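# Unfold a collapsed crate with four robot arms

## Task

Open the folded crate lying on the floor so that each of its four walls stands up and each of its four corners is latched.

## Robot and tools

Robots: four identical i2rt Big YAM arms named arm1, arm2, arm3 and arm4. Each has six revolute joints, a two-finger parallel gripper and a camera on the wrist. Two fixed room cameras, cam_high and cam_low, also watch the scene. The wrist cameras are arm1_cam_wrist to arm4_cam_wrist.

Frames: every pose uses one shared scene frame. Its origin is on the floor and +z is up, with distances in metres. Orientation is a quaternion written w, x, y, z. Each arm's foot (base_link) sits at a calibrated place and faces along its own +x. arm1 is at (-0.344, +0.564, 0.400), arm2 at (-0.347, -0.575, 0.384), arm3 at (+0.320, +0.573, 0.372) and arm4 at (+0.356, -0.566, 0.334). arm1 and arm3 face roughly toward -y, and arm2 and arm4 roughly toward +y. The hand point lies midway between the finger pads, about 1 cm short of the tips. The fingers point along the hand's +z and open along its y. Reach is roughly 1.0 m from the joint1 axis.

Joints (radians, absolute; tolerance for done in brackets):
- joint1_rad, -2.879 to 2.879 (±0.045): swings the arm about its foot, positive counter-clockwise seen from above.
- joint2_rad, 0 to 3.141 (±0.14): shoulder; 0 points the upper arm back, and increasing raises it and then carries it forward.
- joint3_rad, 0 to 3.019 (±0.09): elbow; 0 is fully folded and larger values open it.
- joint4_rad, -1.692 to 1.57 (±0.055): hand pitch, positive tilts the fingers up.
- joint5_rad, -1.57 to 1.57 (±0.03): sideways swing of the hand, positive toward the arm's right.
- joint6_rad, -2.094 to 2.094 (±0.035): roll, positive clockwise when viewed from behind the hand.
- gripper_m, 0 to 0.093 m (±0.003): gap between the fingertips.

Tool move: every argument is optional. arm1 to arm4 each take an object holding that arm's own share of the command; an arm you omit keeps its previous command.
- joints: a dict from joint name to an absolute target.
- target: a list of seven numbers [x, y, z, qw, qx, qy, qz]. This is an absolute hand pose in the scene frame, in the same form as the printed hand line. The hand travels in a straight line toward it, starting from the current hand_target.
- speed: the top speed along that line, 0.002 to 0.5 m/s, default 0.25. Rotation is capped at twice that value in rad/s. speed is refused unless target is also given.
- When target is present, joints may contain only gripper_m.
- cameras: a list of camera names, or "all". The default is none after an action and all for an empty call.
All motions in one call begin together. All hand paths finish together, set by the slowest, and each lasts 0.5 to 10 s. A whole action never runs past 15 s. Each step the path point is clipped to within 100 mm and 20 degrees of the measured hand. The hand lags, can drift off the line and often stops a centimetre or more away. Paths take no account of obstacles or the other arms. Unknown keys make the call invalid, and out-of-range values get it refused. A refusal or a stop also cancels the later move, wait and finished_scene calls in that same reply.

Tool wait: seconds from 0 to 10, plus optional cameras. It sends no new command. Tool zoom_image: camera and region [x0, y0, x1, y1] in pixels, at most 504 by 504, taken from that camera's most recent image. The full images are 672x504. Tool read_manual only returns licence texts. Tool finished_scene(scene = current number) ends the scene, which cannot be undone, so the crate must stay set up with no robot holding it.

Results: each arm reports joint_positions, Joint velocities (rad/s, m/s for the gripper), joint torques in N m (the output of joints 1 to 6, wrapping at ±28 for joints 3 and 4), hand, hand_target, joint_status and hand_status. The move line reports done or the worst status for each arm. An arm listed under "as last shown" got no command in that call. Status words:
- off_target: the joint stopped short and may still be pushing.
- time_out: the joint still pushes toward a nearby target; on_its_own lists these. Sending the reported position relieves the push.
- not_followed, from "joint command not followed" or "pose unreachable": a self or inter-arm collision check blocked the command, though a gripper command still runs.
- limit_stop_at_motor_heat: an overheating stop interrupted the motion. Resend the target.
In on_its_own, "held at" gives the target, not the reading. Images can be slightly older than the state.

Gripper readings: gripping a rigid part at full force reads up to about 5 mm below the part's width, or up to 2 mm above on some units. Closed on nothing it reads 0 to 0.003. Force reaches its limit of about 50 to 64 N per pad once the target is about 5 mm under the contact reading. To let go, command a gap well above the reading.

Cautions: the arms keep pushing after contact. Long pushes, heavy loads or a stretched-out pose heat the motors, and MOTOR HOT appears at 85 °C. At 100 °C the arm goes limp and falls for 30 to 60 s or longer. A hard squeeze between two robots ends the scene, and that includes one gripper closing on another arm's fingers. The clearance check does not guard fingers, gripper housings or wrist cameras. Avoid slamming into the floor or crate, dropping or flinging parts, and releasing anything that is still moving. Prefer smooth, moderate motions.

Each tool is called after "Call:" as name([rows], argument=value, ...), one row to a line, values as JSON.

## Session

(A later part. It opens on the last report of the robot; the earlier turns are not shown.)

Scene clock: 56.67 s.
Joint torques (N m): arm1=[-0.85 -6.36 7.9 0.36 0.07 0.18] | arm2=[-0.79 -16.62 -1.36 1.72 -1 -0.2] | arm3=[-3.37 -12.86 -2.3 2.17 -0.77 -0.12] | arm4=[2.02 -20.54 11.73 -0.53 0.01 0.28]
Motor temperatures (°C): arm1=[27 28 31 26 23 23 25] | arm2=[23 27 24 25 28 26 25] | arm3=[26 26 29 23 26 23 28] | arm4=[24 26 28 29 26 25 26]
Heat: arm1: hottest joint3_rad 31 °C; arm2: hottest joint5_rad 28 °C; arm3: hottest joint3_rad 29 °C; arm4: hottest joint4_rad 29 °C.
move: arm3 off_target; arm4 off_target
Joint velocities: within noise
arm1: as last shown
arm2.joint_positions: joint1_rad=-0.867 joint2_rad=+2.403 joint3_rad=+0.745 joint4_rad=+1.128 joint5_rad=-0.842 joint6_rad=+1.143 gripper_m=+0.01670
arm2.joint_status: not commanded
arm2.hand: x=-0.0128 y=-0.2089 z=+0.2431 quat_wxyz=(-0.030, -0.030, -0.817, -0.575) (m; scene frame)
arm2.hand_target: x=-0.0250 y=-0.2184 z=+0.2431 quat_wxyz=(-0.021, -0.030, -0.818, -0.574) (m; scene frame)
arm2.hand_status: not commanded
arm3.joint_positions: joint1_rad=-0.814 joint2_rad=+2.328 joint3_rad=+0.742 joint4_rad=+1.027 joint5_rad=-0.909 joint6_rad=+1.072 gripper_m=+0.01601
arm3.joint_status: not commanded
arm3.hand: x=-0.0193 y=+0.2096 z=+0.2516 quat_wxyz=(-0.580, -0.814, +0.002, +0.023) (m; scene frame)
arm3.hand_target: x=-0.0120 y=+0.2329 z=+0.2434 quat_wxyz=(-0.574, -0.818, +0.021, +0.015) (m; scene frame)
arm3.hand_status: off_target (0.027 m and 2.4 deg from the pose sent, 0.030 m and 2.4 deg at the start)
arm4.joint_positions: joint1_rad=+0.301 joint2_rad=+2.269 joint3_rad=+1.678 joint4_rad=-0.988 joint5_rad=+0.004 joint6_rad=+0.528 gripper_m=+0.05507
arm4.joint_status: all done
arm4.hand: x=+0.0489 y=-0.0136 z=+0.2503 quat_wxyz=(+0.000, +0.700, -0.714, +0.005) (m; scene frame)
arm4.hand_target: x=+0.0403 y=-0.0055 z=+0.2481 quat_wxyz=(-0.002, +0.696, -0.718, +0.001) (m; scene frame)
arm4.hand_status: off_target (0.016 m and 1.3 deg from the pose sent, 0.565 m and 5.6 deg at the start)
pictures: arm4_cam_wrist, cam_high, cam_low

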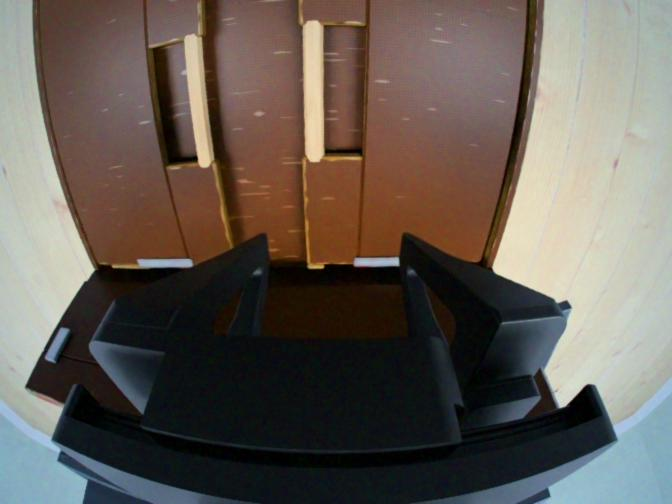

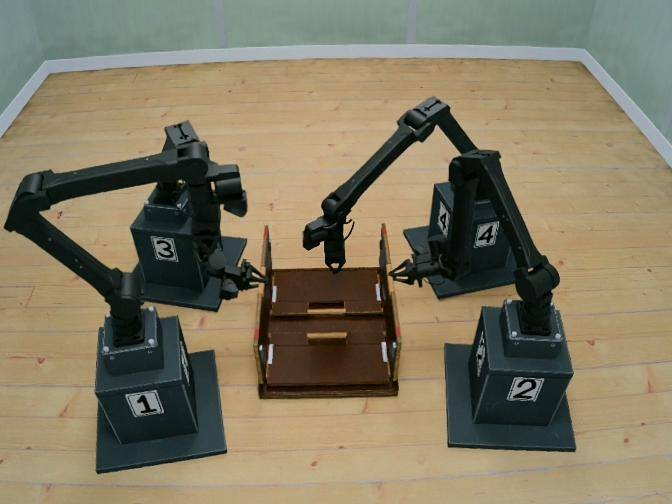

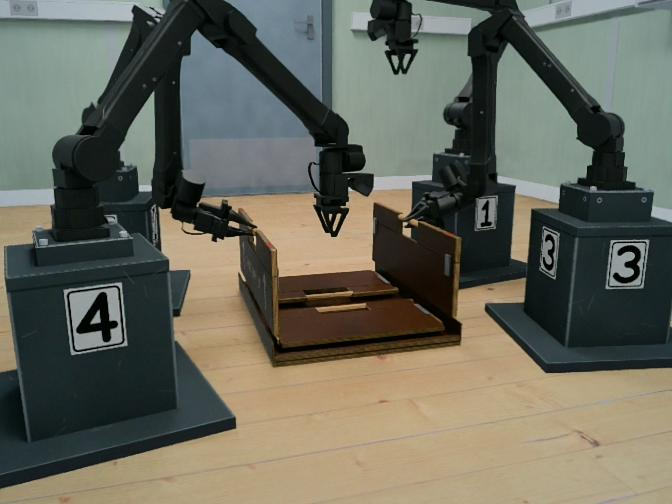

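Call:
move(arm4={"target":[0.027,0.012,0.062,0.0,0.693,-0.721,-0.008],"joints":{"gripper_m":0.055},"speed":0.2}, cameras=["arm4_cam_wrist"])

Scene clock: 60.80 s.
Joint torques (N m): arm1=[-1.14 -6.65 7.95 0.25 0.04 0.19] | arm2=[-0.79 -16.56 -1.36 1.73 -1 -0.2] | arm3=[-3.55 -13.1 -2.35 2.19 -0.77 -0.15] | arm4=[2.37 -21.71 10 0.12 -0.12 0.28]
Motor temperatures (°C): arm1=[27 28 31 26 23 23 25] | arm2=[23 28 24 25 28 26 26] | arm3=[26 26 29 23 26 23 28] | arm4=[24 26 28 29 26 25 26]
Heat: arm1: hottest joint3_rad 31 °C; arm2: hottest joint2_rad 28 °C; arm3: hottest joint3_rad 29 °C; arm4: hottest joint4_rad 29 °C.
move: arm4 off_target
Joint velocities: within noise
arm1, arm2, arm3: as last shown
arm4.joint_positions: joint1_rad=+0.293 joint2_rad=+2.636 joint3_rad=+1.840 joint4_rad=-0.775 joint5_rad=-0.001 joint6_rad=+0.538 gripper_m=+0.05507
arm4.joint_status: all done
arm4.hand: x=+0.0422 y=+0.0070 z=+0.0681 quat_wxyz=(+0.001, +0.694, -0.720, +0.000) (m; scene frame)
arm4.hand_target: x=+0.0326 y=+0.0126 z=+0.0618 quat_wxyz=(+0.000, +0.691, -0.723, -0.008) (m; scene frame)
arm4.hand_status: off_target (0.017 m and 0.9 deg from the pose sent, 0.191 m and 1.8 deg at the start)
pictures: arm4_cam_wrist

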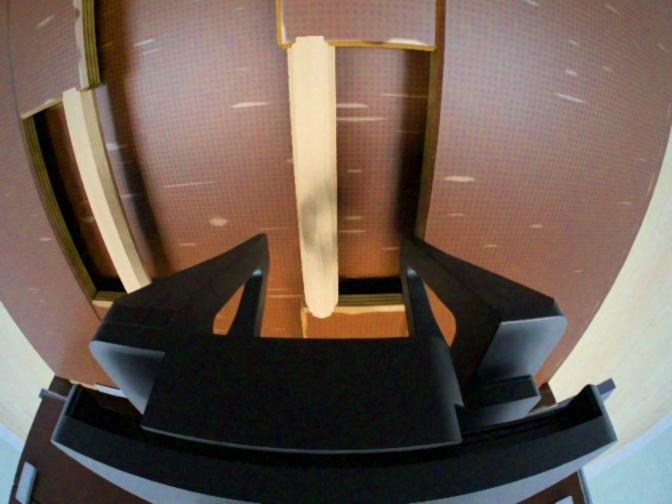

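Call:
move(arm4={"target":[0.026,0.012,0.031,0.0,0.693,-0.721,-0.008],"joints":{"gripper_m":0.055},"speed":0.08}, cameras=["arm4_cam_wrist"])

Call:
move(arm4={"joints":{"gripper_m":0.01}}, cameras=["arm4_cam_wrist"])

Scene clock: 63.23 s.
Joint torques (N m): arm1=[-1.26 -6.07 7.88 0.25 0.04 0.19] | arm2=[-0.79 -16.56 -1.37 1.73 -1 -0.19] | arm3=[-3.96 -12.81 -2.47 2.25 -0.75 -0.13] | arm4=[2.32 -22.12 9.83 0.23 -0.12 0.28]
Motor temperatures (°C): arm1=[27 28 31 26 23 23 25] | arm2=[23 28 24 25 28 26 26] | arm3=[26 26 29 24 26 23 28] | arm4=[24 27 28 29 26 25 26]
Heat: arm1: hottest joint3_rad 31 °C; arm2: hottest joint2_rad 28 °C; arm3: hottest joint3_rad 29 °C; arm4: hottest joint4_rad 29 °C.
move: arm4 off_target
Joint velocities: within noise
arm1, arm2, arm3: as last shown
arm4.joint_positions: joint1_rad=+0.312 joint2_rad=+2.702 joint3_rad=+1.889 joint4_rad=-0.758 joint5_rad=-0.001 joint6_rad=+0.541 gripper_m=+0.05507
arm4.joint_status: all done
arm4.hand: x=+0.0303 y=+0.0035 z=+0.0394 quat_wxyz=(+0.001, +0.700, -0.715, +0.000) (m; scene frame)
arm4.hand_target: x=+0.0209 y=+0.0081 z=+0.0315 quat_wxyz=(+0.000, +0.696, -0.718, -0.008) (m; scene frame)
arm4.hand_status: off_target (0.013 m and 1.4 deg from the pose sent, 0.041 m and 0.9 deg at the start)
pictures: arm4_cam_wrist

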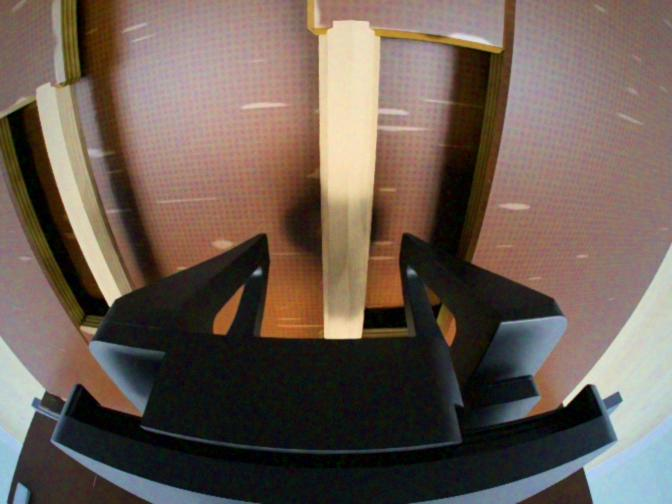

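Scene clock: 64.10 s.
Joint torques (N m): arm1=[-0.79 -6.12 7.83 0.08 0.09 0.16] | arm2=[-0.73 -16.62 -1.35 1.72 -1 -0.19] | arm3=[-4.07 -12.69 -2.37 2.04 -0.74 -0.13] | arm4=[2.37 -22.12 9.83 0.34 -0.17 0.28]
Motor temperatures (°C): arm1=[27 28 31 26 23 23 25] | arm2=[23 28 24 25 28 26 26] | arm3=[26 26 29 24 26 23 28] | arm4=[24 27 29 29 26 25 26]
Heat: arm1: hottest joint3_rad 31 °C; arm2: hottest joint2_rad 28 °C; arm3: hottest joint3_rad 29 °C; arm4: hottest joint3_rad 29 °C.
move: arm4 off_target
Joint velocities: within noise
arm1.joint_positions: joint1_rad=-0.013 joint2_rad=+1.040 joint3_rad=+1.060 joint4_rad=-1.592 joint5_rad=-0.016 joint6_rad=+0.141 gripper_m=+0.05506
arm1.joint_status: not commanded
arm1.hand: x=-0.2942 y=+0.2999 z=+0.6524 quat_wxyz=(-0.004, -0.696, -0.718, -0.003) (m; scene frame)
arm1.hand_target: x=-0.2968 y=+0.3017 z=+0.6494 quat_wxyz=(+0.002, -0.704, -0.710, -0.009) (m; scene frame)
arm1.hand_status: not commanded
arm2, arm3: as last shown
arm4.joint_positions: joint1_rad=+0.309 joint2_rad=+2.702 joint3_rad=+1.889 joint4_rad=-0.761 joint5_rad=+0.008 joint6_rad=+0.542 gripper_m=+0.01656
arm4.joint_status: gripper_m off_target (ended at +0.01660, target +0.01000)
arm4.hand: x=+0.0338 y=+0.0046 z=+0.0394 quat_wxyz=(-0.004, +0.698, -0.716, +0.002) (m; scene frame)
arm4.hand_target: x=+0.0239 y=+0.0097 z=+0.0315 quat_wxyz=(-0.004, +0.695, -0.719, -0.007) (m; scene frame)
arm4.hand_status: not commanded
pictures: arm4_cam_wrist

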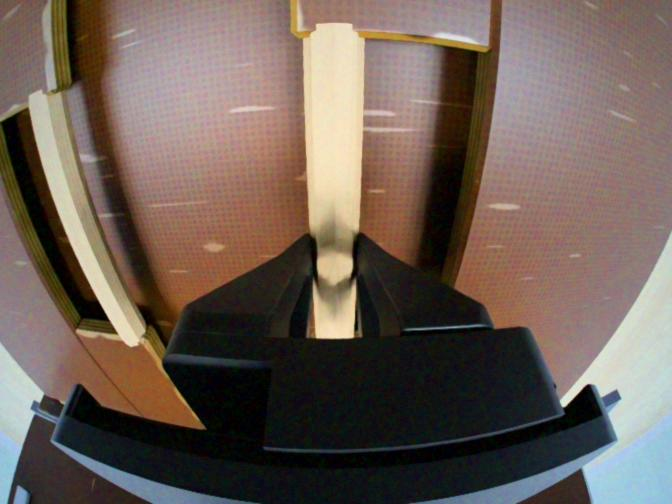

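Call:
move(arm4={"target":[0.044,0.010,0.112,0.073,0.691,-0.715,-0.076],"speed":0.12})

Call:
move(arm4={"target":[0.084,0.009,0.178,0.150,0.678,-0.702,-0.156],"speed":0.12})

Call:
move(arm4={"target":[0.143,0.006,0.230,0.226,0.657,-0.681,-0.235],"speed":0.12})

Call:
move(arm4={"target":[0.198,0.004,0.255,0.282,0.634,-0.658,-0.293],"speed":0.12})

Call:
move(arm4={"target":[0.248,0.002,0.260,0.321,0.616,-0.638,-0.333],"speed":0.1})

Call:
move(arm4={"target":[0.278,0.001,0.258,0.321,0.616,-0.638,-0.333],"speed":0.07})

Call:
move(arm4={"target":[0.305,0.0,0.256,0.321,0.616,-0.638,-0.333],"speed":0.07}, cameras=["cam_high","cam_low","arm4_cam_wrist"])

Call:
zoom_image(camera="cam_high", region=[255, 210, 405, 290])

Scene clock: 68.13 s.
Joint torques (N m): arm1=[-0.5 -6.36 8.02 0.24 0.07 0.19] | arm2=[-0.73 -16.62 -1.37 1.72 -1 -0.19] | arm3=[-3.84 -12.98 -2.36 2.13 -0.77 -0.12] | arm4=[1.03 -26.29 6.02 -0.25 -0.18 0.04]
Motor temperatures (°C): arm1=[27 28 31 26 23 23 25] | arm2=[23 28 24 25 28 26 26] | arm3=[26 26 29 24 26 23 28] | arm4=[24 27 29 29 26 25 26]
Heat: arm1: hottest joint3_rad 31 °C; arm2: hottest joint2_rad 28 °C; arm3: hottest joint3_rad 29 °C; arm4: hottest joint3_rad 29 °C.
move: arm4 off_target
Joint velocities: within noise
arm1, arm2, arm3: as last shown
arm4.joint_positions: joint1_rad=+0.247 joint2_rad=+2.550 joint3_rad=+1.710 joint4_rad=-0.640 joint5_rad=-0.188 joint6_rad=+0.493 gripper_m=+0.01656
arm4.joint_status: not commanded
arm4.hand: x=+0.0408 y=+0.0045 z=+0.0914 quat_wxyz=(+0.076, +0.693, -0.714, -0.072) (m; scene frame)
arm4.hand_target: x=+0.0436 y=+0.0126 z=+0.1106 quat_wxyz=(+0.073, +0.691, -0.715, -0.080) (m; scene frame)
arm4.hand_status: off_target (0.022 m and 0.6 deg from the pose sent, 0.074 m and 12.6 deg at the start)
pictures: none

Scene clock: 69.67 s.
Joint torques (N m): arm1=[-1.32 -6.42 8.01 0.24 0.03 0.14] | arm2=[-0.73 -16.56 -1.37 1.72 -1 -0.2] | arm3=[-3.72 -12.57 -2.33 2.29 -0.73 -0.1] | arm4=[0.97 -25.05 5.75 -0.4 -0.2 -0.03]
Motor temperatures (°C): arm1=[27 28 32 26 23 23 25] | arm2=[23 28 24 25 28 26 26] | arm3=[26 26 28 24 26 23 28] | arm4=[24 28 29 29 26 25 26]
Heat: arm1: hottest joint3_rad 32 °C; arm2: hottest joint2_rad 28 °C; arm3: hottest joint3_rad 28 °C; arm4: hottest joint3_rad 29 °C.
move: arm4 off_target
Joint velocities: within noise
arm1, arm2, arm3: as last shown
arm4.joint_positions: joint1_rad=+0.143 joint2_rad=+2.380 joint3_rad=+1.534 joint4_rad=-0.561 joint5_rad=-0.411 joint6_rad=+0.412 gripper_m=+0.01658
arm4.joint_status: not commanded
arm4.hand: x=+0.0733 y=+0.0052 z=+0.1607 quat_wxyz=(+0.156, +0.681, -0.699, -0.153) (m; scene frame)
arm4.hand_target: x=+0.0794 y=+0.0083 z=+0.1782 quat_wxyz=(+0.151, +0.680, -0.700, -0.157) (m; scene frame)
arm4.hand_status: off_target (0.021 m and 0.8 deg from the pose sent, 0.097 m and 13.1 deg at the start)
pictures: none

Scene clock: 71.27 s.
Joint torques (N m): arm1=[-0.85 -6.83 7.99 0.35 0.05 0.18] | arm2=[-0.79 -16.62 -1.35 1.72 -1 -0.2] | arm3=[-3.72 -13.27 -2.36 2.25 -0.77 -0.07] | arm4=[0.26 -23.24 5.97 -0.72 -0.31 -0.08]
Motor temperatures (°C): arm1=[27 28 32 26 23 23 25] | arm2=[23 28 24 25 28 26 26] | arm3=[26 26 28 24 26 23 28] | arm4=[24 28 29 29 26 25 26]
Heat: arm1: hottest joint3_rad 32 °C; arm2: hottest joint2_rad 28 °C; arm3: hottest joint3_rad 28 °C; arm4: hottest joint3_rad 29 °C.
move: arm4 off_target
Joint velocities: within noise
arm1, arm2, arm3: as last shown
arm4.joint_positions: joint1_rad=-0.001 joint2_rad=+2.263 joint3_rad=+1.414 joint4_rad=-0.548 joint5_rad=-0.645 joint6_rad=+0.291 gripper_m=+0.01623
arm4.joint_status: not commanded
arm4.hand: x=+0.1298 y=+0.0045 z=+0.2164 quat_wxyz=(+0.229, +0.660, -0.677, -0.232) (m; scene frame)
arm4.hand_target: x=+0.1420 y=+0.0057 z=+0.2289 quat_wxyz=(+0.226, +0.656, -0.682, -0.233) (m; scene frame)
arm4.hand_status: off_target (0.019 m and 0.7 deg from the pose sent, 0.098 m and 12.8 deg at the start)
pictures: none

Scene clock: 72.67 s.
Joint torques (N m): arm1=[-0.62 -6.65 7.99 0.32 0.1 0.18] | arm2=[-0.79 -16.62 -1.36 1.72 -1 -0.2] | arm3=[-3.84 -13.04 -2.37 2.25 -0.75 -0.09] | arm4=[0.03 -22.71 6.09 -0.99 -0.31 -0.11]
Motor temperatures (°C): arm1=[27 28 32 26 23 23 25] | arm2=[23 28 24 25 28 26 26] | arm3=[26 26 28 24 26 23 28] | arm4=[24 28 29 29 26 25 26]
Heat: arm1: hottest joint3_rad 32 °C; arm2: hottest joint2_rad 28 °C; arm3: hottest joint3_rad 28 °C; arm4: hottest joint3_rad 29 °C.
move: arm4 off_target
Joint velocities: within noise
arm1, arm2, arm3: as last shown
arm4.joint_positions: joint1_rad=-0.133 joint2_rad=+2.240 joint3_rad=+1.386 joint4_rad=-0.606 joint5_rad=-0.843 joint6_rad=+0.148 gripper_m=+0.01611
arm4.joint_status: not commanded
arm4.hand: x=+0.1833 y=+0.0045 z=+0.2432 quat_wxyz=(+0.288, +0.637, -0.652, -0.295) (m; scene frame)
arm4.hand_target: x=+0.1971 y=+0.0057 z=+0.2552 quat_wxyz=(+0.282, +0.633, -0.658, -0.295) (m; scene frame)
arm4.hand_status: off_target (0.019 m and 1.0 deg from the pose sent, 0.078 m and 9.9 deg at the start)
pictures: none

Scene clock: 74.07 s.
Joint torques (N m): arm1=[-1.26 -6.48 7.95 0.38 0.08 0.15] | arm2=[-0.79 -16.56 -1.35 1.72 -1 -0.2] | arm3=[-3.78 -12.16 -2.35 2.21 -0.74 -0.09] | arm4=[-1.2 -21.13 6.98 -2.48 -0.64 -0.35]
Motor temperatures (°C): arm1=[27 28 32 26 23 23 25] | arm2=[23 28 24 25 28 26 26] | arm3=[26 26 28 24 26 23 28] | arm4=[24 28 29 29 26 25 27]
Heat: arm1: hottest joint3_rad 32 °C; arm2: hottest joint2_rad 28 °C; arm3: hottest joint3_rad 28 °C; arm4: hottest joint3_rad 29 °C.
move: arm4 off_target
Joint velocities: within noise
arm1: as last shown
arm2.joint_positions: joint1_rad=-0.868 joint2_rad=+2.403 joint3_rad=+0.745 joint4_rad=+1.128 joint5_rad=-0.842 joint6_rad=+1.143 gripper_m=+0.01670
arm2.joint_status: not commanded
arm2.hand: x=-0.0123 y=-0.2094 z=+0.2431 quat_wxyz=(-0.031, -0.030, -0.817, -0.575) (m; scene frame)
arm2.hand_target: x=-0.0245 y=-0.2188 z=+0.2431 quat_wxyz=(-0.021, -0.031, -0.818, -0.574) (m; scene frame)
arm2.hand_status: not commanded
arm3.joint_positions: joint1_rad=-0.814 joint2_rad=+2.328 joint3_rad=+0.742 joint4_rad=+1.027 joint5_rad=-0.909 joint6_rad=+1.072 gripper_m=+0.01601
arm3.joint_status: not commanded
arm3.hand: x=-0.0193 y=+0.2096 z=+0.2516 quat_wxyz=(-0.580, -0.814, +0.002, +0.023) (m; scene frame)
arm3.hand_target: x=-0.0120 y=+0.2329 z=+0.2433 quat_wxyz=(-0.574, -0.818, +0.021, +0.015) (m; scene frame)
arm3.hand_status: not commanded
arm4.joint_positions: joint1_rad=-0.228 joint2_rad=+2.256 joint3_rad=+1.402 joint4_rad=-0.704 joint5_rad=-0.961 joint6_rad=+0.004 gripper_m=+0.01607
arm4.joint_status: not commanded
arm4.hand: x=+0.2253 y=+0.0036 z=+0.2538 quat_wxyz=(+0.320, +0.621, -0.632, -0.334) (m; scene frame)
arm4.hand_target: x=+0.2469 y=+0.0029 z=+0.2603 quat_wxyz=(+0.321, +0.613, -0.640, -0.333) (m; scene frame)
arm4.hand_status: off_target (0.024 m and 0.9 deg from the pose sent, 0.067 m and 6.5 deg at the start)
pictures: none

Scene clock: 75.33 s.
Joint torques (N m): arm1=[-0.91 -6.95 8.05 0.35 0.03 0.2] | arm2=[-0.73 -16.62 -1.36 1.73 -0.99 -0.19] | arm3=[-3.72 -13.16 -2.52 2.29 -0.73 -0.13] | arm4=[-0.44 -20.37 7.34 -2.48 -0.29 -0.36]
Motor temperatures (°C): arm1=[27 28 32 26 23 23 25] | arm2=[23 28 24 25 28 26 26] | arm3=[26 26 28 24 26 23 28] | arm4=[24 28 29 29 26 25 27]
Heat: arm1: hottest joint3_rad 32 °C; arm2: hottest joint2_rad 28 °C; arm3: hottest joint3_rad 28 °C; arm4: hottest joint3_rad 29 °C.
move: arm4 off_target
Joint velocities: within noise
arm1, arm2, arm3: as last shown
arm2.hand_target: x=-0.0244 y=-0.2189 z=+0.2430 quat_wxyz=(-0.021, -0.031, -0.818, -0.574) (m; scene frame)
arm3.hand_target: x=-0.0121 y=+0.2329 z=+0.2433 quat_wxyz=(-0.574, -0.818, +0.021, +0.015) (m; scene frame)
arm4.joint_positions: joint1_rad=-0.291 joint2_rad=+2.263 joint3_rad=+1.423 joint4_rad=-0.801 joint5_rad=-0.969 joint6_rad=-0.100 gripper_m=+0.01607
arm4.joint_status: not commanded
arm4.hand: x=+0.2599 y=+0.0023 z=+0.2565 quat_wxyz=(+0.321, +0.619, -0.632, -0.338) (m; scene frame)
arm4.hand_target: x=+0.2763 y=+0.0003 z=+0.2581 quat_wxyz=(+0.322, +0.616, -0.638, -0.333) (m; scene frame)
arm4.hand_status: off_target (0.018 m and 1.0 deg from the pose sent, 0.053 m and 0.9 deg at the start)
pictures: none

Scene clock: 76.47 s.
Joint torques (N m): arm1=[-0.73 -6.65 8.08 0.2 0.07 0.19] | arm2=[-0.79 -16.56 -1.39 1.73 -0.99 -0.19] | arm3=[-3.72 -11.99 -2.41 2.15 -0.74 -0.08] | arm4=[-3.78 -20.72 6.89 -2.77 -0.04 -0.58]
Motor temperatures (°C): arm1=[27 28 32 26 23 23 25] | arm2=[23 28 24 25 28 26 26] | arm3=[26 26 28 24 26 23 28] | arm4=[24 28 29 29 26 25 27]
Heat: arm1: hottest joint3_rad 32 °C; arm2: hottest joint2_rad 28 °C; arm3: hottest joint3_rad 28 °C; arm4: hottest joint3_rad 29 °C.
move: arm4 off_target
Joint velocities: within noise
arm1, arm2, arm3: as last shown
arm4.joint_positions: joint1_rad=-0.296 joint2_rad=+2.282 joint3_rad=+1.454 joint4_rad=-0.862 joint5_rad=-0.977 joint6_rad=-0.154 gripper_m=+0.01607
arm4.joint_status: not commanded
arm4.hand: x=+0.2618 y=+0.0025 z=+0.2561 quat_wxyz=(+0.330, +0.624, -0.623, -0.336) (m; scene frame)
arm4.hand_target: x=+0.3026 y=-0.0001 z=+0.2567 quat_wxyz=(+0.322, +0.613, -0.638, -0.337) (m; scene frame)
arm4.hand_status: off_target (0.043 m and 2.3 deg from the pose sent, 0.045 m and 1.0 deg at the start)
pictures: arm4_cam_wrist, cam_high, cam_low

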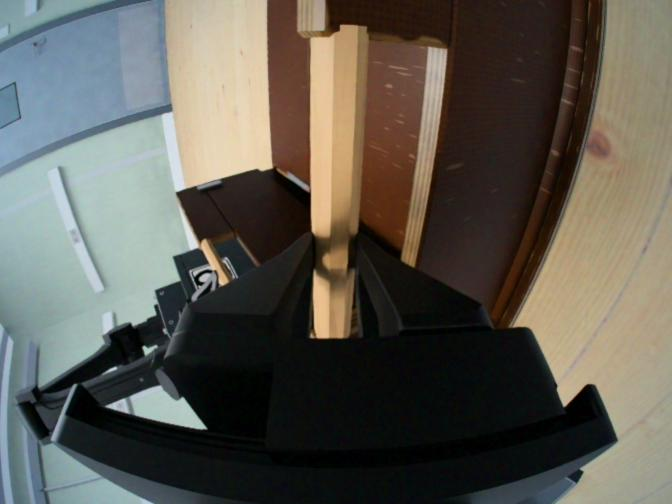

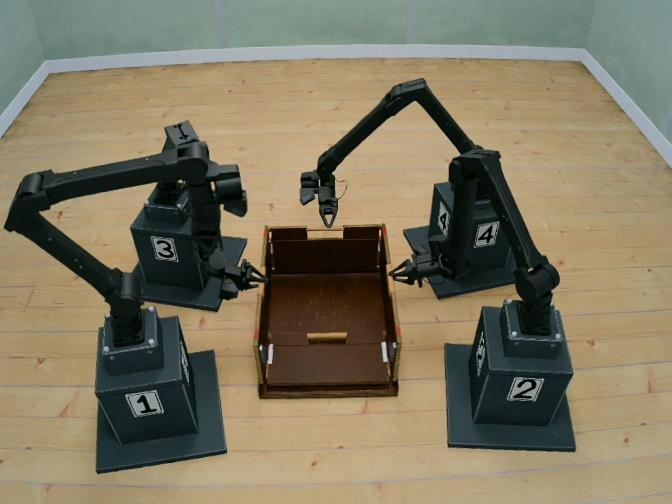

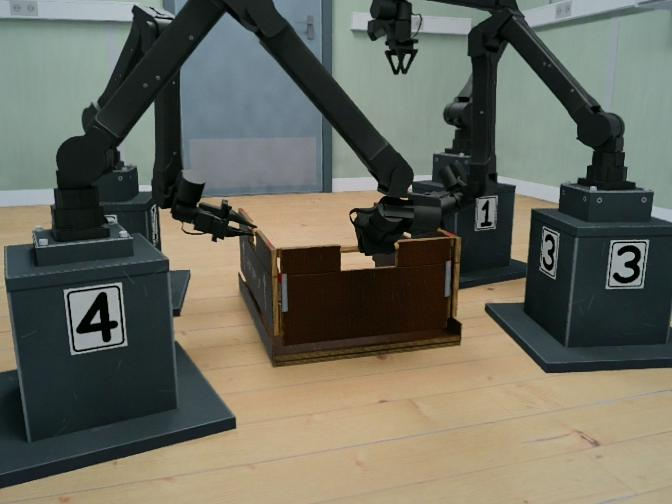

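Scaled by 3.360 from the camera's 672x504 image, which has a finer 960x720 frame.

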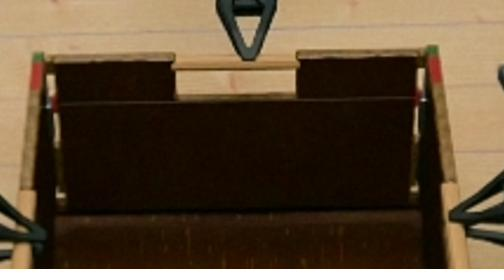

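Call:
move(arm4={"target":[0.274,0.001,0.256,0.321,0.616,-0.638,-0.333],"speed":0.07})

Call:
move(arm4={"joints":{"gripper_m":0.045}})

Call:
move(arm4={"target":[0.355,0.0,0.32,0.321,0.616,-0.638,-0.333],"speed":0.15}, arm1={"target":[-0.14,0.1,0.38,0.018,0.721,0.693,-0.006],"joints":{"gripper_m":0.055}})

Call:
move(arm1={"target":[-0.076,-0.004,0.22,0.018,0.721,0.693,-0.006],"joints":{"gripper_m":0.055}})

Call:
move(arm1={"target":[-0.076,-0.004,0.075,0.018,0.721,0.693,-0.006],"joints":{"gripper_m":0.055},"speed":0.2}, cameras=["arm1_cam_wrist","cam_high"])

Scene clock: 79.90 s.
Joint torques (N m): arm1=[-0.79 -6.36 8.13 0.18 0.11 0.13] | arm2=[-0.85 -16.62 -1.36 1.73 -0.99 -0.19] | arm3=[-3.55 -12.34 -2.43 2.13 -0.75 -0.14] | arm4=[0.21 -21.66 5.33 -0.27 0.05 0.06]
Motor temperatures (°C): arm1=[27 28 32 26 23 23 25] | arm2=[23 28 24 25 28 26 26] | arm3=[26 26 28 24 27 23 28] | arm4=[24 28 29 29 26 25 27]
Heat: arm1: hottest joint3_rad 32 °C; arm2: hottest joint2_rad 28 °C; arm3: hottest joint3_rad 28 °C; arm4: hottest joint3_rad 29 °C.
move: arm4 off_target
Joint velocities: within noise
arm1.joint_positions: joint1_rad=-0.013 joint2_rad=+1.040 joint3_rad=+1.060 joint4_rad=-1.592 joint5_rad=-0.016 joint6_rad=+0.141 gripper_m=+0.05506
arm1.joint_status: not commanded
arm1.hand: x=-0.2942 y=+0.2999 z=+0.6524 quat_wxyz=(-0.004, -0.696, -0.718, -0.003) (m; scene frame)
arm1.hand_target: x=-0.2968 y=+0.3017 z=+0.6494 quat_wxyz=(+0.002, -0.704, -0.710, -0.009) (m; scene frame)
arm1.hand_status: not commanded
arm2, arm3: as last shown
arm4.joint_positions: joint1_rad=-0.294 joint2_rad=+2.279 joint3_rad=+1.446 joint4_rad=-0.841 joint5_rad=-0.978 joint6_rad=-0.131 gripper_m=+0.01607
arm4.joint_status: not commanded
arm4.hand: x=+0.2608 y=+0.0033 z=+0.2557 quat_wxyz=(+0.329, +0.620, -0.627, -0.338) (m; scene frame)
arm4.hand_target: x=+0.2738 y=+0.0011 z=+0.2562 quat_wxyz=(+0.321, +0.616, -0.638, -0.333) (m; scene frame)
arm4.hand_status: off_target (0.013 m and 1.8 deg from the pose sent, 0.012 m and 2.3 deg at the start)
pictures: none

Scene clock: 80.73 s.
Joint torques (N m): arm1=[-0.62 -6.53 7.91 0.27 0.07 0.14] | arm2=[-0.73 -16.62 -1.37 1.72 -0.99 -0.19] | arm3=[-3.6 -12.69 -2.44 2.22 -0.77 -0.11] | arm4=[1.32 -20.66 5.74 -0.17 -0.49 0.07]
Motor temperatures (°C): arm1=[27 28 32 26 23 23 25] | arm2=[23 28 24 25 28 26 26] | arm3=[26 26 28 24 27 23 28] | arm4=[24 28 29 29 26 25 27]
Heat: arm1: hottest joint3_rad 32 °C; arm2: hottest joint2_rad 28 °C; arm3: hottest joint3_rad 28 °C; arm4: hottest joint3_rad 29 °C.
move: arm4 done
Joint velocities: within noise
arm1, arm2, arm3: as last shown
arm4.joint_positions: joint1_rad=-0.319 joint2_rad=+2.268 joint3_rad=+1.442 joint4_rad=-0.848 joint5_rad=-0.955 joint6_rad=-0.131 gripper_m=+0.04495
arm4.joint_status: all done
arm4.hand: x=+0.2769 y=+0.0037 z=+0.2573 quat_wxyz=(+0.319, +0.617, -0.638, -0.333) (m; scene frame)
arm4.hand_target: x=+0.2791 y=+0.0002 z=+0.2555 quat_wxyz=(+0.321, +0.613, -0.642, -0.330) (m; scene frame)
arm4.hand_status: not commanded
pictures: none

Scene clock: 83.17 s.
Joint torques (N m): arm1=[-0.26 -17.44 9.28 0.98 0.3 0.18] | arm2=[-0.73 -16.62 -1.36 1.73 -0.99 -0.2] | arm3=[-3.84 -12.57 -2.51 2.24 -0.76 -0.12] | arm4=[0.97 -20.37 10.21 -1.17 -0.46 -0.23]
Motor temperatures (°C): arm1=[27 28 32 26 23 23 25] | arm2=[23 28 24 25 28 26 26] | arm3=[26 27 28 24 27 23 28] | arm4=[24 28 29 29 26 25 27]
Heat: arm1: hottest joint3_rad 32 °C; arm2: hottest joint2_rad 28 °C; arm3: hottest joint3_rad 28 °C; arm4: hottest joint3_rad 29 °C.
move: arm1 off_target; arm4 off_target
Joint velocities: within noise
arm1.joint_positions: joint1_rad=+0.223 joint2_rad=+1.864 joint3_rad=+1.141 joint4_rad=-0.851 joint5_rad=-0.007 joint6_rad=+0.444 gripper_m=+0.05506
arm1.joint_status: all done
arm1.hand: x=-0.1525 y=+0.1221 z=+0.3742 quat_wxyz=(+0.000, -0.720, -0.694, +0.000) (m; scene frame)
arm1.hand_target: x=-0.1410 y=+0.1043 z=+0.3799 quat_wxyz=(-0.017, -0.721, -0.693, +0.007) (m; scene frame)
arm1.hand_status: off_target (0.026 m and 2.2 deg from the pose sent, 0.371 m and 4.4 deg at the start)
arm2, arm3: as last shown
arm4.joint_positions: joint1_rad=-0.449 joint2_rad=+2.208 joint3_rad=+1.495 joint4_rad=-1.170 joint5_rad=-0.935 joint6_rad=-0.340 gripper_m=+0.04495
arm4.joint_status: not commanded
arm4.hand: x=+0.3485 y=-0.0123 z=+0.3104 quat_wxyz=(+0.334, +0.606, -0.644, -0.326) (m; scene frame)
arm4.hand_target: x=+0.3552 y=+0.0013 z=+0.3202 quat_wxyz=(+0.318, +0.617, -0.637, -0.335) (m; scene frame)
arm4.hand_status: off_target (0.017 m and 2.1 deg from the pose sent, 0.100 m and 0.2 deg at the start)
pictures: none

Scene clock: 84.97 s.
Joint torques (N m): arm1=[1.08 -23.59 8.76 0.35 0.18 0.2] | arm2=[-0.73 -16.62 -1.35 1.73 -0.99 -0.19] | arm3=[-3.72 -12.63 -2.44 2.25 -0.74 -0.11] | arm4=[1.32 -20.37 10.21 -1.13 -0.46 -0.2]
Motor temperatures (°C): arm1=[27 28 32 26 23 23 25] | arm2=[23 28 24 25 28 26 26] | arm3=[26 27 28 24 27 23 28] | arm4=[24 28 29 29 26 25 27]
Heat: arm1: hottest joint3_rad 32 °C; arm2: hottest joint2_rad 28 °C; arm3: hottest joint3_rad 28 °C; arm4: hottest joint3_rad 29 °C.
move: arm1 off_target
Joint velocities: within noise
arm1.joint_positions: joint1_rad=+0.249 joint2_rad=+2.384 joint3_rad=+1.578 joint4_rad=-0.741 joint5_rad=-0.007 joint6_rad=+0.470 gripper_m=+0.05506
arm1.joint_status: all done
arm1.hand: x=-0.0863 y=+0.0063 z=+0.2196 quat_wxyz=(-0.013, -0.720, -0.694, +0.005) (m; scene frame)
arm1.hand_target: x=-0.0760 y=-0.0023 z=+0.2190 quat_wxyz=(-0.018, -0.720, -0.693, +0.006) (m; scene frame)
arm1.hand_status: off_target (0.015 m and 0.7 deg from the pose sent, 0.213 m and 2.2 deg at the start)
arm2, arm3: as last shown
arm4.joint_positions: joint1_rad=-0.450 joint2_rad=+2.208 joint3_rad=+1.495 joint4_rad=-1.170 joint5_rad=-0.935 joint6_rad=-0.341 gripper_m=+0.04495
arm4.joint_status: not commanded
arm4.hand: x=+0.3494 y=-0.0123 z=+0.3104 quat_wxyz=(+0.333, +0.606, -0.644, -0.327) (m; scene frame)
arm4.hand_target: x=+0.3561 y=+0.0013 z=+0.3202 quat_wxyz=(+0.318, +0.617, -0.637, -0.336) (m; scene frame)
arm4.hand_status: not commanded
pictures: none

Scene clock: 86.63 s.
Joint torques (N m): arm1=[0.03 -25.58 6.9 1.02 0.15 0.13] | arm2=[-0.67 -16.62 -1.35 1.73 -0.99 -0.19] | arm3=[-3.9 -12.57 -2.4 2.26 -0.73 -0.1] | arm4=[1.38 -20.37 10.21 -1.13 -0.46 -0.2]
Motor temperatures (°C): arm1=[27 28 32 26 23 23 25] | arm2=[23 28 24 25 28 26 26] | arm3=[26 27 28 24 27 23 28] | arm4=[24 28 29 29 26 25 27]
Heat: arm1: hottest joint3_rad 32 °C; arm2: hottest joint2_rad 28 °C; arm3: hottest joint3_rad 28 °C; arm4: hottest joint3_rad 29 °C.
move: arm1 off_target
Joint velocities: within noise
arm1.joint_positions: joint1_rad=+0.249 joint2_rad=+2.685 joint3_rad=+1.723 joint4_rad=-0.600 joint5_rad=-0.007 joint6_rad=+0.473 gripper_m=+0.05506
arm1.joint_status: all done
arm1.hand: x=-0.0880 y=+0.0073 z=+0.0769 quat_wxyz=(-0.005, -0.721, -0.693, +0.002) (m; scene frame)
arm1.hand_target: x=-0.0768 y=-0.0021 z=+0.0752 quat_wxyz=(-0.017, -0.721, -0.692, +0.006) (m; scene frame)
arm1.hand_status: off_target (0.017 m and 1.5 deg from the pose sent, 0.145 m and 0.7 deg at the start)
arm2, arm3, arm4: as last shown
pictures: arm1_cam_wrist, cam_high

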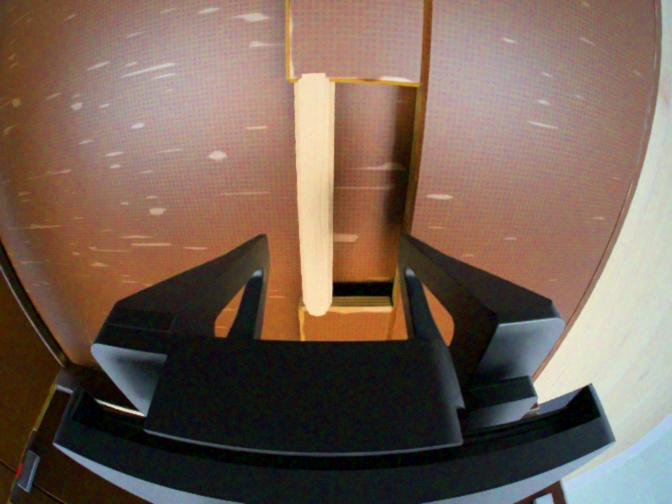

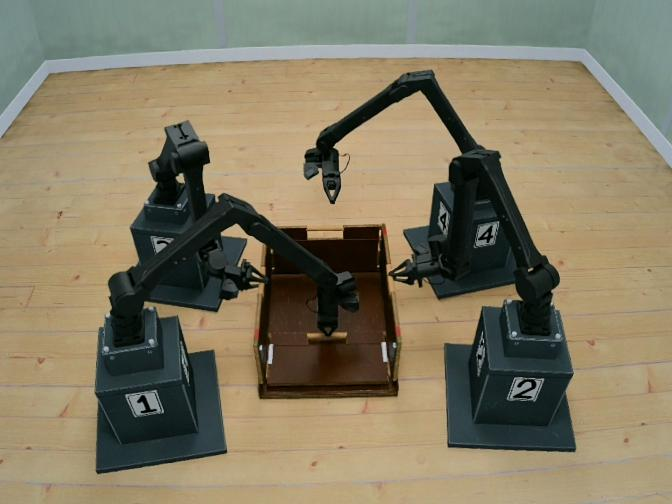

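Call:
move(arm1={"target":[-0.067,0.0,0.028,0.018,0.721,0.693,-0.006],"joints":{"gripper_m":0.055},"speed":0.1}, cameras=["arm1_cam_wrist"])

Call:
move(arm1={"joints":{"gripper_m":0.008}}, cameras=["arm1_cam_wrist"])

Scene clock: 89.20 s.
Joint torques (N m): arm1=[0.73 -25.29 7.2 0.88 0.24 0.16] | arm2=[-0.79 -16.62 -1.36 1.74 -0.99 -0.19] | arm3=[-3.43 -12.45 -2.43 2.17 -0.76 -0.12] | arm4=[1.32 -20.37 10.21 -1.13 -0.46 -0.2]
Motor temperatures (°C): arm1=[27 28 32 26 23 23 25] | arm2=[23 28 24 25 28 26 26] | arm3=[26 27 28 24 27 23 28] | arm4=[24 28 29 29 26 25 27]
Heat: arm1: hottest joint3_rad 32 °C; arm2: hottest joint2_rad 28 °C; arm3: hottest joint3_rad 28 °C; arm4: hottest joint3_rad 29 °C.
move: arm1 off_target
Joint velocities: within noise
arm1.joint_positions: joint1_rad=+0.267 joint2_rad=+2.795 joint3_rad=+1.809 joint4_rad=-0.571 joint5_rad=-0.007 joint6_rad=+0.486 gripper_m=+0.05506
arm1.joint_status: all done
arm1.hand: x=-0.0769 y=+0.0093 z=+0.0302 quat_wxyz=(-0.008, -0.719, -0.695, +0.003) (m; scene frame)
arm1.hand_target: x=-0.0673 y=+0.0007 z=+0.0281 quat_wxyz=(-0.018, -0.720, -0.693, +0.006) (m; scene frame)
arm1.hand_status: off_target (0.014 m and 1.3 deg from the pose sent, 0.054 m and 1.5 deg at the start)
arm2.joint_positions: joint1_rad=-0.868 joint2_rad=+2.403 joint3_rad=+0.745 joint4_rad=+1.128 joint5_rad=-0.842 joint6_rad=+1.143 gripper_m=+0.01670
arm2.joint_status: not commanded
arm2.hand: x=-0.0123 y=-0.2094 z=+0.2431 quat_wxyz=(-0.031, -0.030, -0.817, -0.575) (m; scene frame)
arm2.hand_target: x=-0.0244 y=-0.2189 z=+0.2430 quat_wxyz=(-0.021, -0.031, -0.818, -0.574) (m; scene frame)
arm2.hand_status: not commanded
arm3.joint_positions: joint1_rad=-0.814 joint2_rad=+2.328 joint3_rad=+0.742 joint4_rad=+1.027 joint5_rad=-0.909 joint6_rad=+1.072 gripper_m=+0.01601
arm3.joint_status: not commanded
arm3.hand: x=-0.0193 y=+0.2096 z=+0.2516 quat_wxyz=(-0.580, -0.814, +0.002, +0.023) (m; scene frame)
arm3.hand_target: x=-0.0121 y=+0.2329 z=+0.2433 quat_wxyz=(-0.574, -0.818, +0.021, +0.015) (m; scene frame)
arm3.hand_status: not commanded
arm4: as last shown
pictures: arm1_cam_wrist

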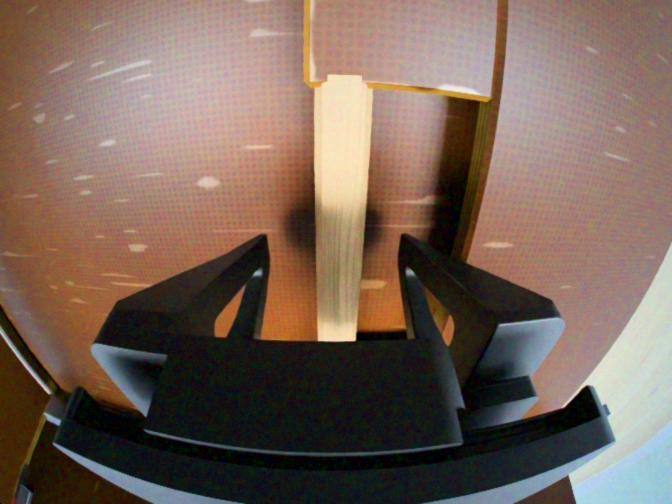

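Scene clock: 90.00 s.
Joint torques (N m): arm1=[0.56 -25.82 6.95 0.91 0.06 0.17] | arm2=[-0.79 -16.62 -1.37 1.7 -0.99 -0.19] | arm3=[-3.55 -12.86 -2.35 2.32 -0.74 -0.09] | arm4=[1.38 -20.37 10.19 -1.14 -0.46 -0.2]
Motor temperatures (°C): arm1=[27 29 32 26 23 23 25] | arm2=[23 28 24 25 28 26 26] | arm3=[26 27 28 24 27 23 28] | arm4=[24 28 29 29 26 25 26]
Heat: arm1: hottest joint3_rad 32 °C; arm2: hottest joint2_rad 28 °C; arm3: hottest joint3_rad 28 °C; arm4: hottest joint3_rad 29 °C.
move: arm1 off_target
Joint velocities: within noise
arm1.joint_positions: joint1_rad=+0.266 joint2_rad=+2.795 joint3_rad=+1.809 joint4_rad=-0.571 joint5_rad=+0.005 joint6_rad=+0.497 gripper_m=+0.01691
arm1.joint_status: gripper_m off_target (ended at +0.01694, target +0.00800)
arm1.hand: x=-0.0796 y=+0.0080 z=+0.0302 quat_wxyz=(-0.006, -0.723, -0.690, +0.009) (m; scene frame)
arm1.hand_target: x=-0.0695 y=-0.0004 z=+0.0281 quat_wxyz=(-0.017, -0.724, -0.689, +0.010) (m; scene frame)
arm1.hand_status: not commanded
arm2, arm3, arm4: as last shown
pictures: arm1_cam_wrist

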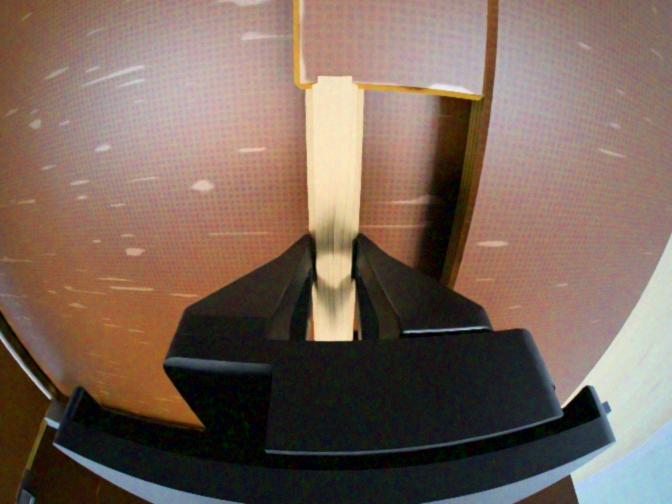

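Call:
move(arm1={"target":[-0.089,0.001,0.110,0.076,0.717,0.689,0.072],"speed":0.12})

Call:
move(arm1={"target":[-0.128,0.003,0.178,0.156,0.704,0.676,0.150],"speed":0.12})

Call:
move(arm1={"target":[-0.187,0.006,0.230,0.235,0.682,0.656,0.225],"speed":0.12})

Call:
move(arm1={"target":[-0.242,0.009,0.253,0.276,0.666,0.640,0.265],"speed":0.12})

Call:
move(arm1={"target":[-0.292,0.012,0.256,0.293,0.659,0.633,0.282],"speed":0.1})

Call:
move(arm1={"target":[-0.325,0.013,0.252,0.293,0.659,0.633,0.282],"speed":0.07})

Call:
move(arm1={"target":[-0.345,0.013,0.250,0.293,0.659,0.633,0.282],"speed":0.07}, cameras=["cam_high","arm1_cam_wrist"])

Call:
zoom_image(camera="cam_high", region=[245, 320, 415, 410])

Scene clock: 94.50 s.
Joint torques (N m): arm1=[-1.32 -30.51 3.64 0.01 0.2 -0.06] | arm2=[-0.79 -16.62 -1.36 1.74 -1 -0.19] | arm3=[-3.49 -12.81 -2.4 2.25 -0.74 -0.14] | arm4=[1.32 -20.37 10.22 -1.13 -0.46 -0.2]
Motor temperatures (°C): arm1=[27 29 32 26 23 23 25] | arm2=[23 28 24 25 28 26 26] | arm3=[26 27 28 24 27 23 28] | arm4=[24 28 29 29 26 25 26]
Heat: arm1: hottest joint3_rad 32 °C; arm2: hottest joint2_rad 28 °C; arm3: hottest joint3_rad 28 °C; arm4: hottest joint3_rad 29 °C.
move: arm1 off_target
Joint velocities: within noise
arm1.joint_positions: joint1_rad=+0.194 joint2_rad=+2.646 joint3_rad=+1.643 joint4_rad=-0.494 joint5_rad=-0.213 joint6_rad=+0.436 gripper_m=+0.01692
arm1.joint_status: not commanded
arm1.hand: x=-0.0867 y=+0.0088 z=+0.0868 quat_wxyz=(-0.073, -0.720, -0.685, -0.081) (m; scene frame)
arm1.hand_target: x=-0.0885 y=-0.0013 z=+0.1090 quat_wxyz=(-0.081, -0.718, -0.687, -0.076) (m; scene frame)
arm1.hand_status: off_target (0.025 m and 1.2 deg from the pose sent, 0.081 m and 12.3 deg at the start)
arm2, arm3, arm4: as last shown
pictures: none

Scene clock: 96.03 s.
Joint torques (N m): arm1=[-1.73 -28.1 3.71 -0.13 0 -0.13] | arm2=[-0.79 -16.56 -1.36 1.72 -0.99 -0.19] | arm3=[-4.31 -12.51 -2.44 2.26 -0.71 -0.13] | arm4=[1.32 -20.42 10.21 -1.13 -0.46 -0.2]
Motor temperatures (°C): arm1=[27 29 32 26 23 23 25] | arm2=[23 28 24 25 28 26 26] | arm3=[26 27 27 24 27 23 28] | arm4=[24 28 29 29 26 25 26]
Heat: arm1: hottest joint3_rad 32 °C; arm2: hottest joint2_rad 28 °C; arm3: hottest gripper 28 °C; arm4: hottest joint3_rad 29 °C.
move: arm1 off_target
Joint velocities: within noise
arm1.joint_positions: joint1_rad=+0.083 joint2_rad=+2.479 joint3_rad=+1.473 joint4_rad=-0.445 joint5_rad=-0.428 joint6_rad=+0.341 gripper_m=+0.01695
arm1.joint_status: not commanded
arm1.hand: x=-0.1190 y=+0.0091 z=+0.1582 quat_wxyz=(-0.150, -0.706, -0.674, -0.157) (m; scene frame)
arm1.hand_target: x=-0.1235 y=+0.0028 z=+0.1780 quat_wxyz=(-0.157, -0.702, -0.679, -0.150) (m; scene frame)
arm1.hand_status: off_target (0.023 m and 1.1 deg from the pose sent, 0.100 m and 12.5 deg at the start)
arm2, arm3, arm4: as last shown
pictures: none

Scene clock: 97.63 s.
Joint torques (N m): arm1=[-2.08 -27.11 4.12 -0.32 -0.05 -0.18] | arm2=[-0.73 -16.56 -1.36 1.73 -0.99 -0.19] | arm3=[-3.6 -12.81 -2.41 2.32 -0.76 -0.09] | arm4=[1.38 -20.37 10.19 -1.13 -0.46 -0.2]
Motor temperatures (°C): arm1=[27 30 32 26 23 23 25] | arm2=[23 28 24 25 28 26 26] | arm3=[26 27 27 24 27 23 28] | arm4=[24 28 29 29 26 25 26]
Heat: arm1: hottest joint3_rad 32 °C; arm2: hottest joint2_rad 28 °C; arm3: hottest gripper 28 °C; arm4: hottest joint3_rad 29 °C.
move: arm1 off_target
Joint velocities: within noise
arm1.joint_positions: joint1_rad=-0.075 joint2_rad=+2.381 joint3_rad=+1.378 joint4_rad=-0.474 joint5_rad=-0.668 joint6_rad=+0.192 gripper_m=+0.01662
arm1.joint_status: not commanded
arm1.hand: x=-0.1761 y=+0.0107 z=+0.2127 quat_wxyz=(-0.230, -0.684, -0.652, -0.234) (m; scene frame)
arm1.hand_target: x=-0.1864 y=+0.0055 z=+0.2297 quat_wxyz=(-0.235, -0.682, -0.655, -0.225) (m; scene frame)
arm1.hand_status: off_target (0.021 m and 1.3 deg from the pose sent, 0.099 m and 13.0 deg at the start)
arm2, arm3, arm4: as last shown
pictures: none

Scene clock: 98.83 s.
Joint torques (N m): arm1=[-1.32 -26.93 4.52 -0.88 0.13 -0.26] | arm2=[-0.73 -16.56 -1.37 1.72 -0.99 -0.2] | arm3=[-3.55 -12.75 -2.3 2.24 -0.75 -0.11] | arm4=[1.38 -20.37 10.19 -1.13 -0.46 -0.2]
Motor temperatures (°C): arm1=[27 30 32 26 23 23 25] | arm2=[23 28 24 25 28 26 26] | arm3=[26 27 27 24 27 23 28] | arm4=[24 28 29 29 26 25 26]
Heat: arm1: hottest joint3_rad 32 °C; arm2: hottest joint2_rad 28 °C; arm3: hottest gripper 28 °C; arm4: hottest joint3_rad 29 °C.
move: arm1 off_target
Joint velocities: within noise
arm1.joint_positions: joint1_rad=-0.197 joint2_rad=+2.361 joint3_rad=+1.371 joint4_rad=-0.574 joint5_rad=-0.805 joint6_rad=+0.040 gripper_m=+0.01655
arm1.joint_status: not commanded
arm1.hand: x=-0.2271 y=+0.0121 z=+0.2373 quat_wxyz=(-0.276, -0.667, -0.636, -0.275) (m; scene frame)
arm1.hand_target: x=-0.2409 y=+0.0078 z=+0.2527 quat_wxyz=(-0.278, -0.666, -0.639, -0.265) (m; scene frame)
arm1.hand_status: off_target (0.022 m and 1.2 deg from the pose sent, 0.077 m and 6.8 deg at the start)
arm2, arm3, arm4: as last shown
pictures: none

Scene clock: 100.13 s.
Joint torques (N m): arm1=[-4.25 -25.29 4.94 -1.84 0.08 -0.39] | arm2=[-0.79 -16.56 -1.36 1.72 -0.99 -0.19] | arm3=[-3.78 -12.75 -2.33 2.21 -0.75 -0.11] | arm4=[1.32 -20.37 10.19 -1.11 -0.46 -0.2]
Motor temperatures (°C): arm1=[27 30 32 26 23 23 25] | arm2=[23 28 24 25 28 26 26] | arm3=[26 27 27 24 27 23 28] | arm4=[24 28 29 29 26 25 26]
Heat: arm1: hottest joint3_rad 32 °C; arm2: hottest joint2_rad 28 °C; arm3: hottest gripper 28 °C; arm4: hottest joint3_rad 29 °C.
move: arm1 off_target
Joint velocities: within noise
arm1.joint_positions: joint1_rad=-0.274 joint2_rad=+2.367 joint3_rad=+1.402 joint4_rad=-0.690 joint5_rad=-0.849 joint6_rad=-0.095 gripper_m=+0.01656
arm1.joint_status: not commanded
arm1.hand: x=-0.2636 y=+0.0125 z=+0.2472 quat_wxyz=(-0.292, -0.654, -0.635, -0.289) (m; scene frame)
arm1.hand_target: x=-0.2903 y=+0.0114 z=+0.2559 quat_wxyz=(-0.294, -0.659, -0.632, -0.282) (m; scene frame)
arm1.hand_status: off_target (0.030 m and 1.0 deg from the pose sent, 0.068 m and 2.4 deg at the start)
arm2, arm3: as last shown
arm4.joint_positions: joint1_rad=-0.450 joint2_rad=+2.208 joint3_rad=+1.495 joint4_rad=-1.170 joint5_rad=-0.935 joint6_rad=-0.341 gripper_m=+0.04495
arm4.joint_status: not commanded
arm4.hand: x=+0.3494 y=-0.0123 z=+0.3104 quat_wxyz=(+0.333, +0.606, -0.644, -0.327) (m; scene frame)
arm4.hand_target: x=+0.3561 y=+0.0013 z=+0.3202 quat_wxyz=(+0.318, +0.617, -0.637, -0.336) (m; scene frame)
arm4.hand_status: not commanded
pictures: none

Scene clock: 101.37 s.
Joint torques (N m): arm1=[-4.31 -23.77 5.79 -1.37 0.42 -0.32] | arm2=[-0.79 -16.56 -1.32 1.72 -0.94 -0.19] | arm3=[-4.13 -12.57 -2.33 2.26 -0.72 -0.1] | arm4=[1.32 -20.37 10.21 -1.13 -0.46 -0.2]
Motor temperatures (°C): arm1=[27 30 32 26 23 23 25] | arm2=[23 28 24 25 28 26 26] | arm3=[26 27 27 24 27 23 28] | arm4=[24 28 29 29 26 25 26]
Heat: arm1: hottest joint3_rad 32 °C; arm2: hottest joint2_rad 28 °C; arm3: hottest gripper 28 °C; arm4: hottest joint3_rad 29 °C.
move: arm1 off_target
Joint velocities: within noise
arm1.joint_positions: joint1_rad=-0.339 joint2_rad=+2.376 joint3_rad=+1.428 joint4_rad=-0.779 joint5_rad=-0.849 joint6_rad=-0.192 gripper_m=+0.01649
arm1.joint_status: not commanded
arm1.hand: x=-0.2983 y=+0.0147 z=+0.2498 quat_wxyz=(-0.295, -0.653, -0.634, -0.291) (m; scene frame)
arm1.hand_target: x=-0.3246 y=+0.0133 z=+0.2517 quat_wxyz=(-0.294, -0.660, -0.632, -0.282) (m; scene frame)
arm1.hand_status: off_target (0.027 m and 1.2 deg from the pose sent, 0.062 m and 1.0 deg at the start)
arm2.joint_positions: joint1_rad=-0.867 joint2_rad=+2.403 joint3_rad=+0.743 joint4_rad=+1.128 joint5_rad=-0.843 joint6_rad=+1.143 gripper_m=+0.01670
arm2.joint_status: not commanded
arm2.hand: x=-0.0137 y=-0.2092 z=+0.2430 quat_wxyz=(-0.029, -0.030, -0.817, -0.575) (m; scene frame)
arm2.hand_target: x=-0.0254 y=-0.2186 z=+0.2429 quat_wxyz=(-0.020, -0.031, -0.818, -0.574) (m; scene frame)
arm2.hand_status: not commanded
arm3.joint_positions: joint1_rad=-0.814 joint2_rad=+2.328 joint3_rad=+0.740 joint4_rad=+1.027 joint5_rad=-0.911 joint6_rad=+1.070 gripper_m=+0.01600
arm3.joint_status: not commanded
arm3.hand: x=-0.0184 y=+0.2100 z=+0.2515 quat_wxyz=(-0.580, -0.814, +0.001, +0.022) (m; scene frame)
arm3.hand_target: x=-0.0112 y=+0.2327 z=+0.2433 quat_wxyz=(-0.574, -0.819, +0.020, +0.015) (m; scene frame)
arm3.hand_status: not commanded
arm4: as last shown
pictures: none

Scene clock: 102.43 s.
Joint torques (N m): arm1=[-7 -23.71 5.72 -1.35 0.69 -0.43] | arm2=[-0.73 -16.56 -1.32 1.72 -0.93 -0.19] | arm3=[-4.13 -12.69 -2.41 2.14 -0.74 -0.11] | arm4=[1.32 -20.31 10.19 -1.13 -0.47 -0.2]
Motor temperatures (°C): arm1=[27 30 31 26 23 23 25] | arm2=[23 28 24 25 28 26 26] | arm3=[26 27 27 24 27 23 28] | arm4=[24 28 29 29 26 25 26]
Heat: arm1: hottest joint3_rad 31 °C; arm2: hottest joint2_rad 28 °C; arm3: hottest gripper 28 °C; arm4: hottest joint3_rad 29 °C.
move: arm1 off_target
Joint velocities: within noise
arm1.joint_positions: joint1_rad=-0.339 joint2_rad=+2.389 joint3_rad=+1.453 joint4_rad=-0.824 joint5_rad=-0.848 joint6_rad=-0.227 gripper_m=+0.01649
arm1.joint_status: not commanded
arm1.hand: x=-0.2985 y=+0.0143 z=+0.2494 quat_wxyz=(-0.291, -0.646, -0.640, -0.297) (m; scene frame)
arm1.hand_target: x=-0.3426 y=+0.0139 z=+0.2497 quat_wxyz=(-0.293, -0.659, -0.633, -0.281) (m; scene frame)
arm1.hand_status: off_target (0.046 m and 2.4 deg from the pose sent, 0.047 m and 1.2 deg at the start)
arm2, arm3, arm4: as last shown
pictures: arm1_cam_wrist, cam_high

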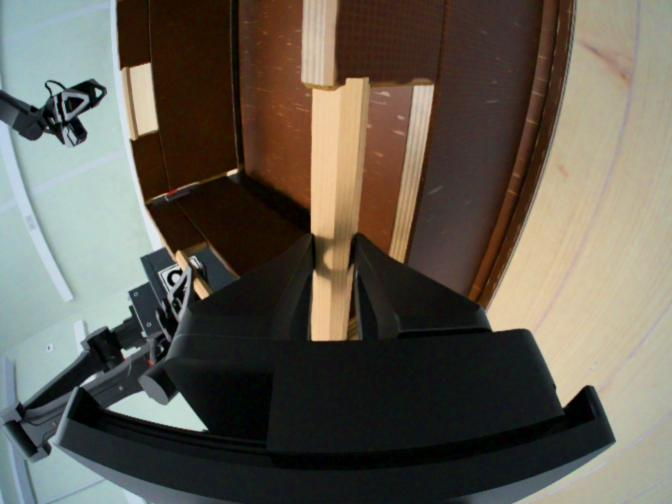

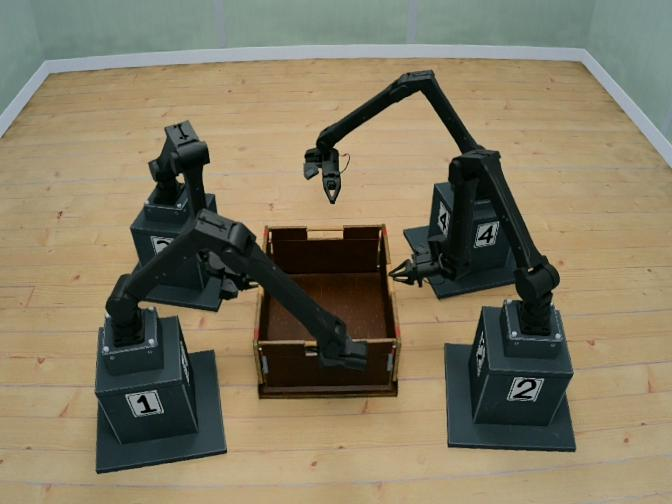

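Scaled by 2.965 from the camera's 672x504 image, which has a finer 960x720 frame.

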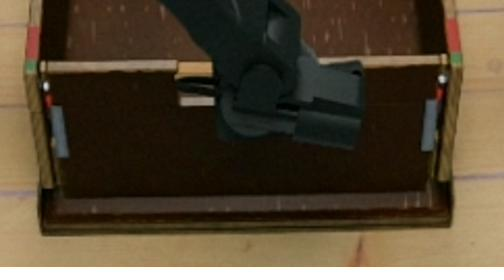

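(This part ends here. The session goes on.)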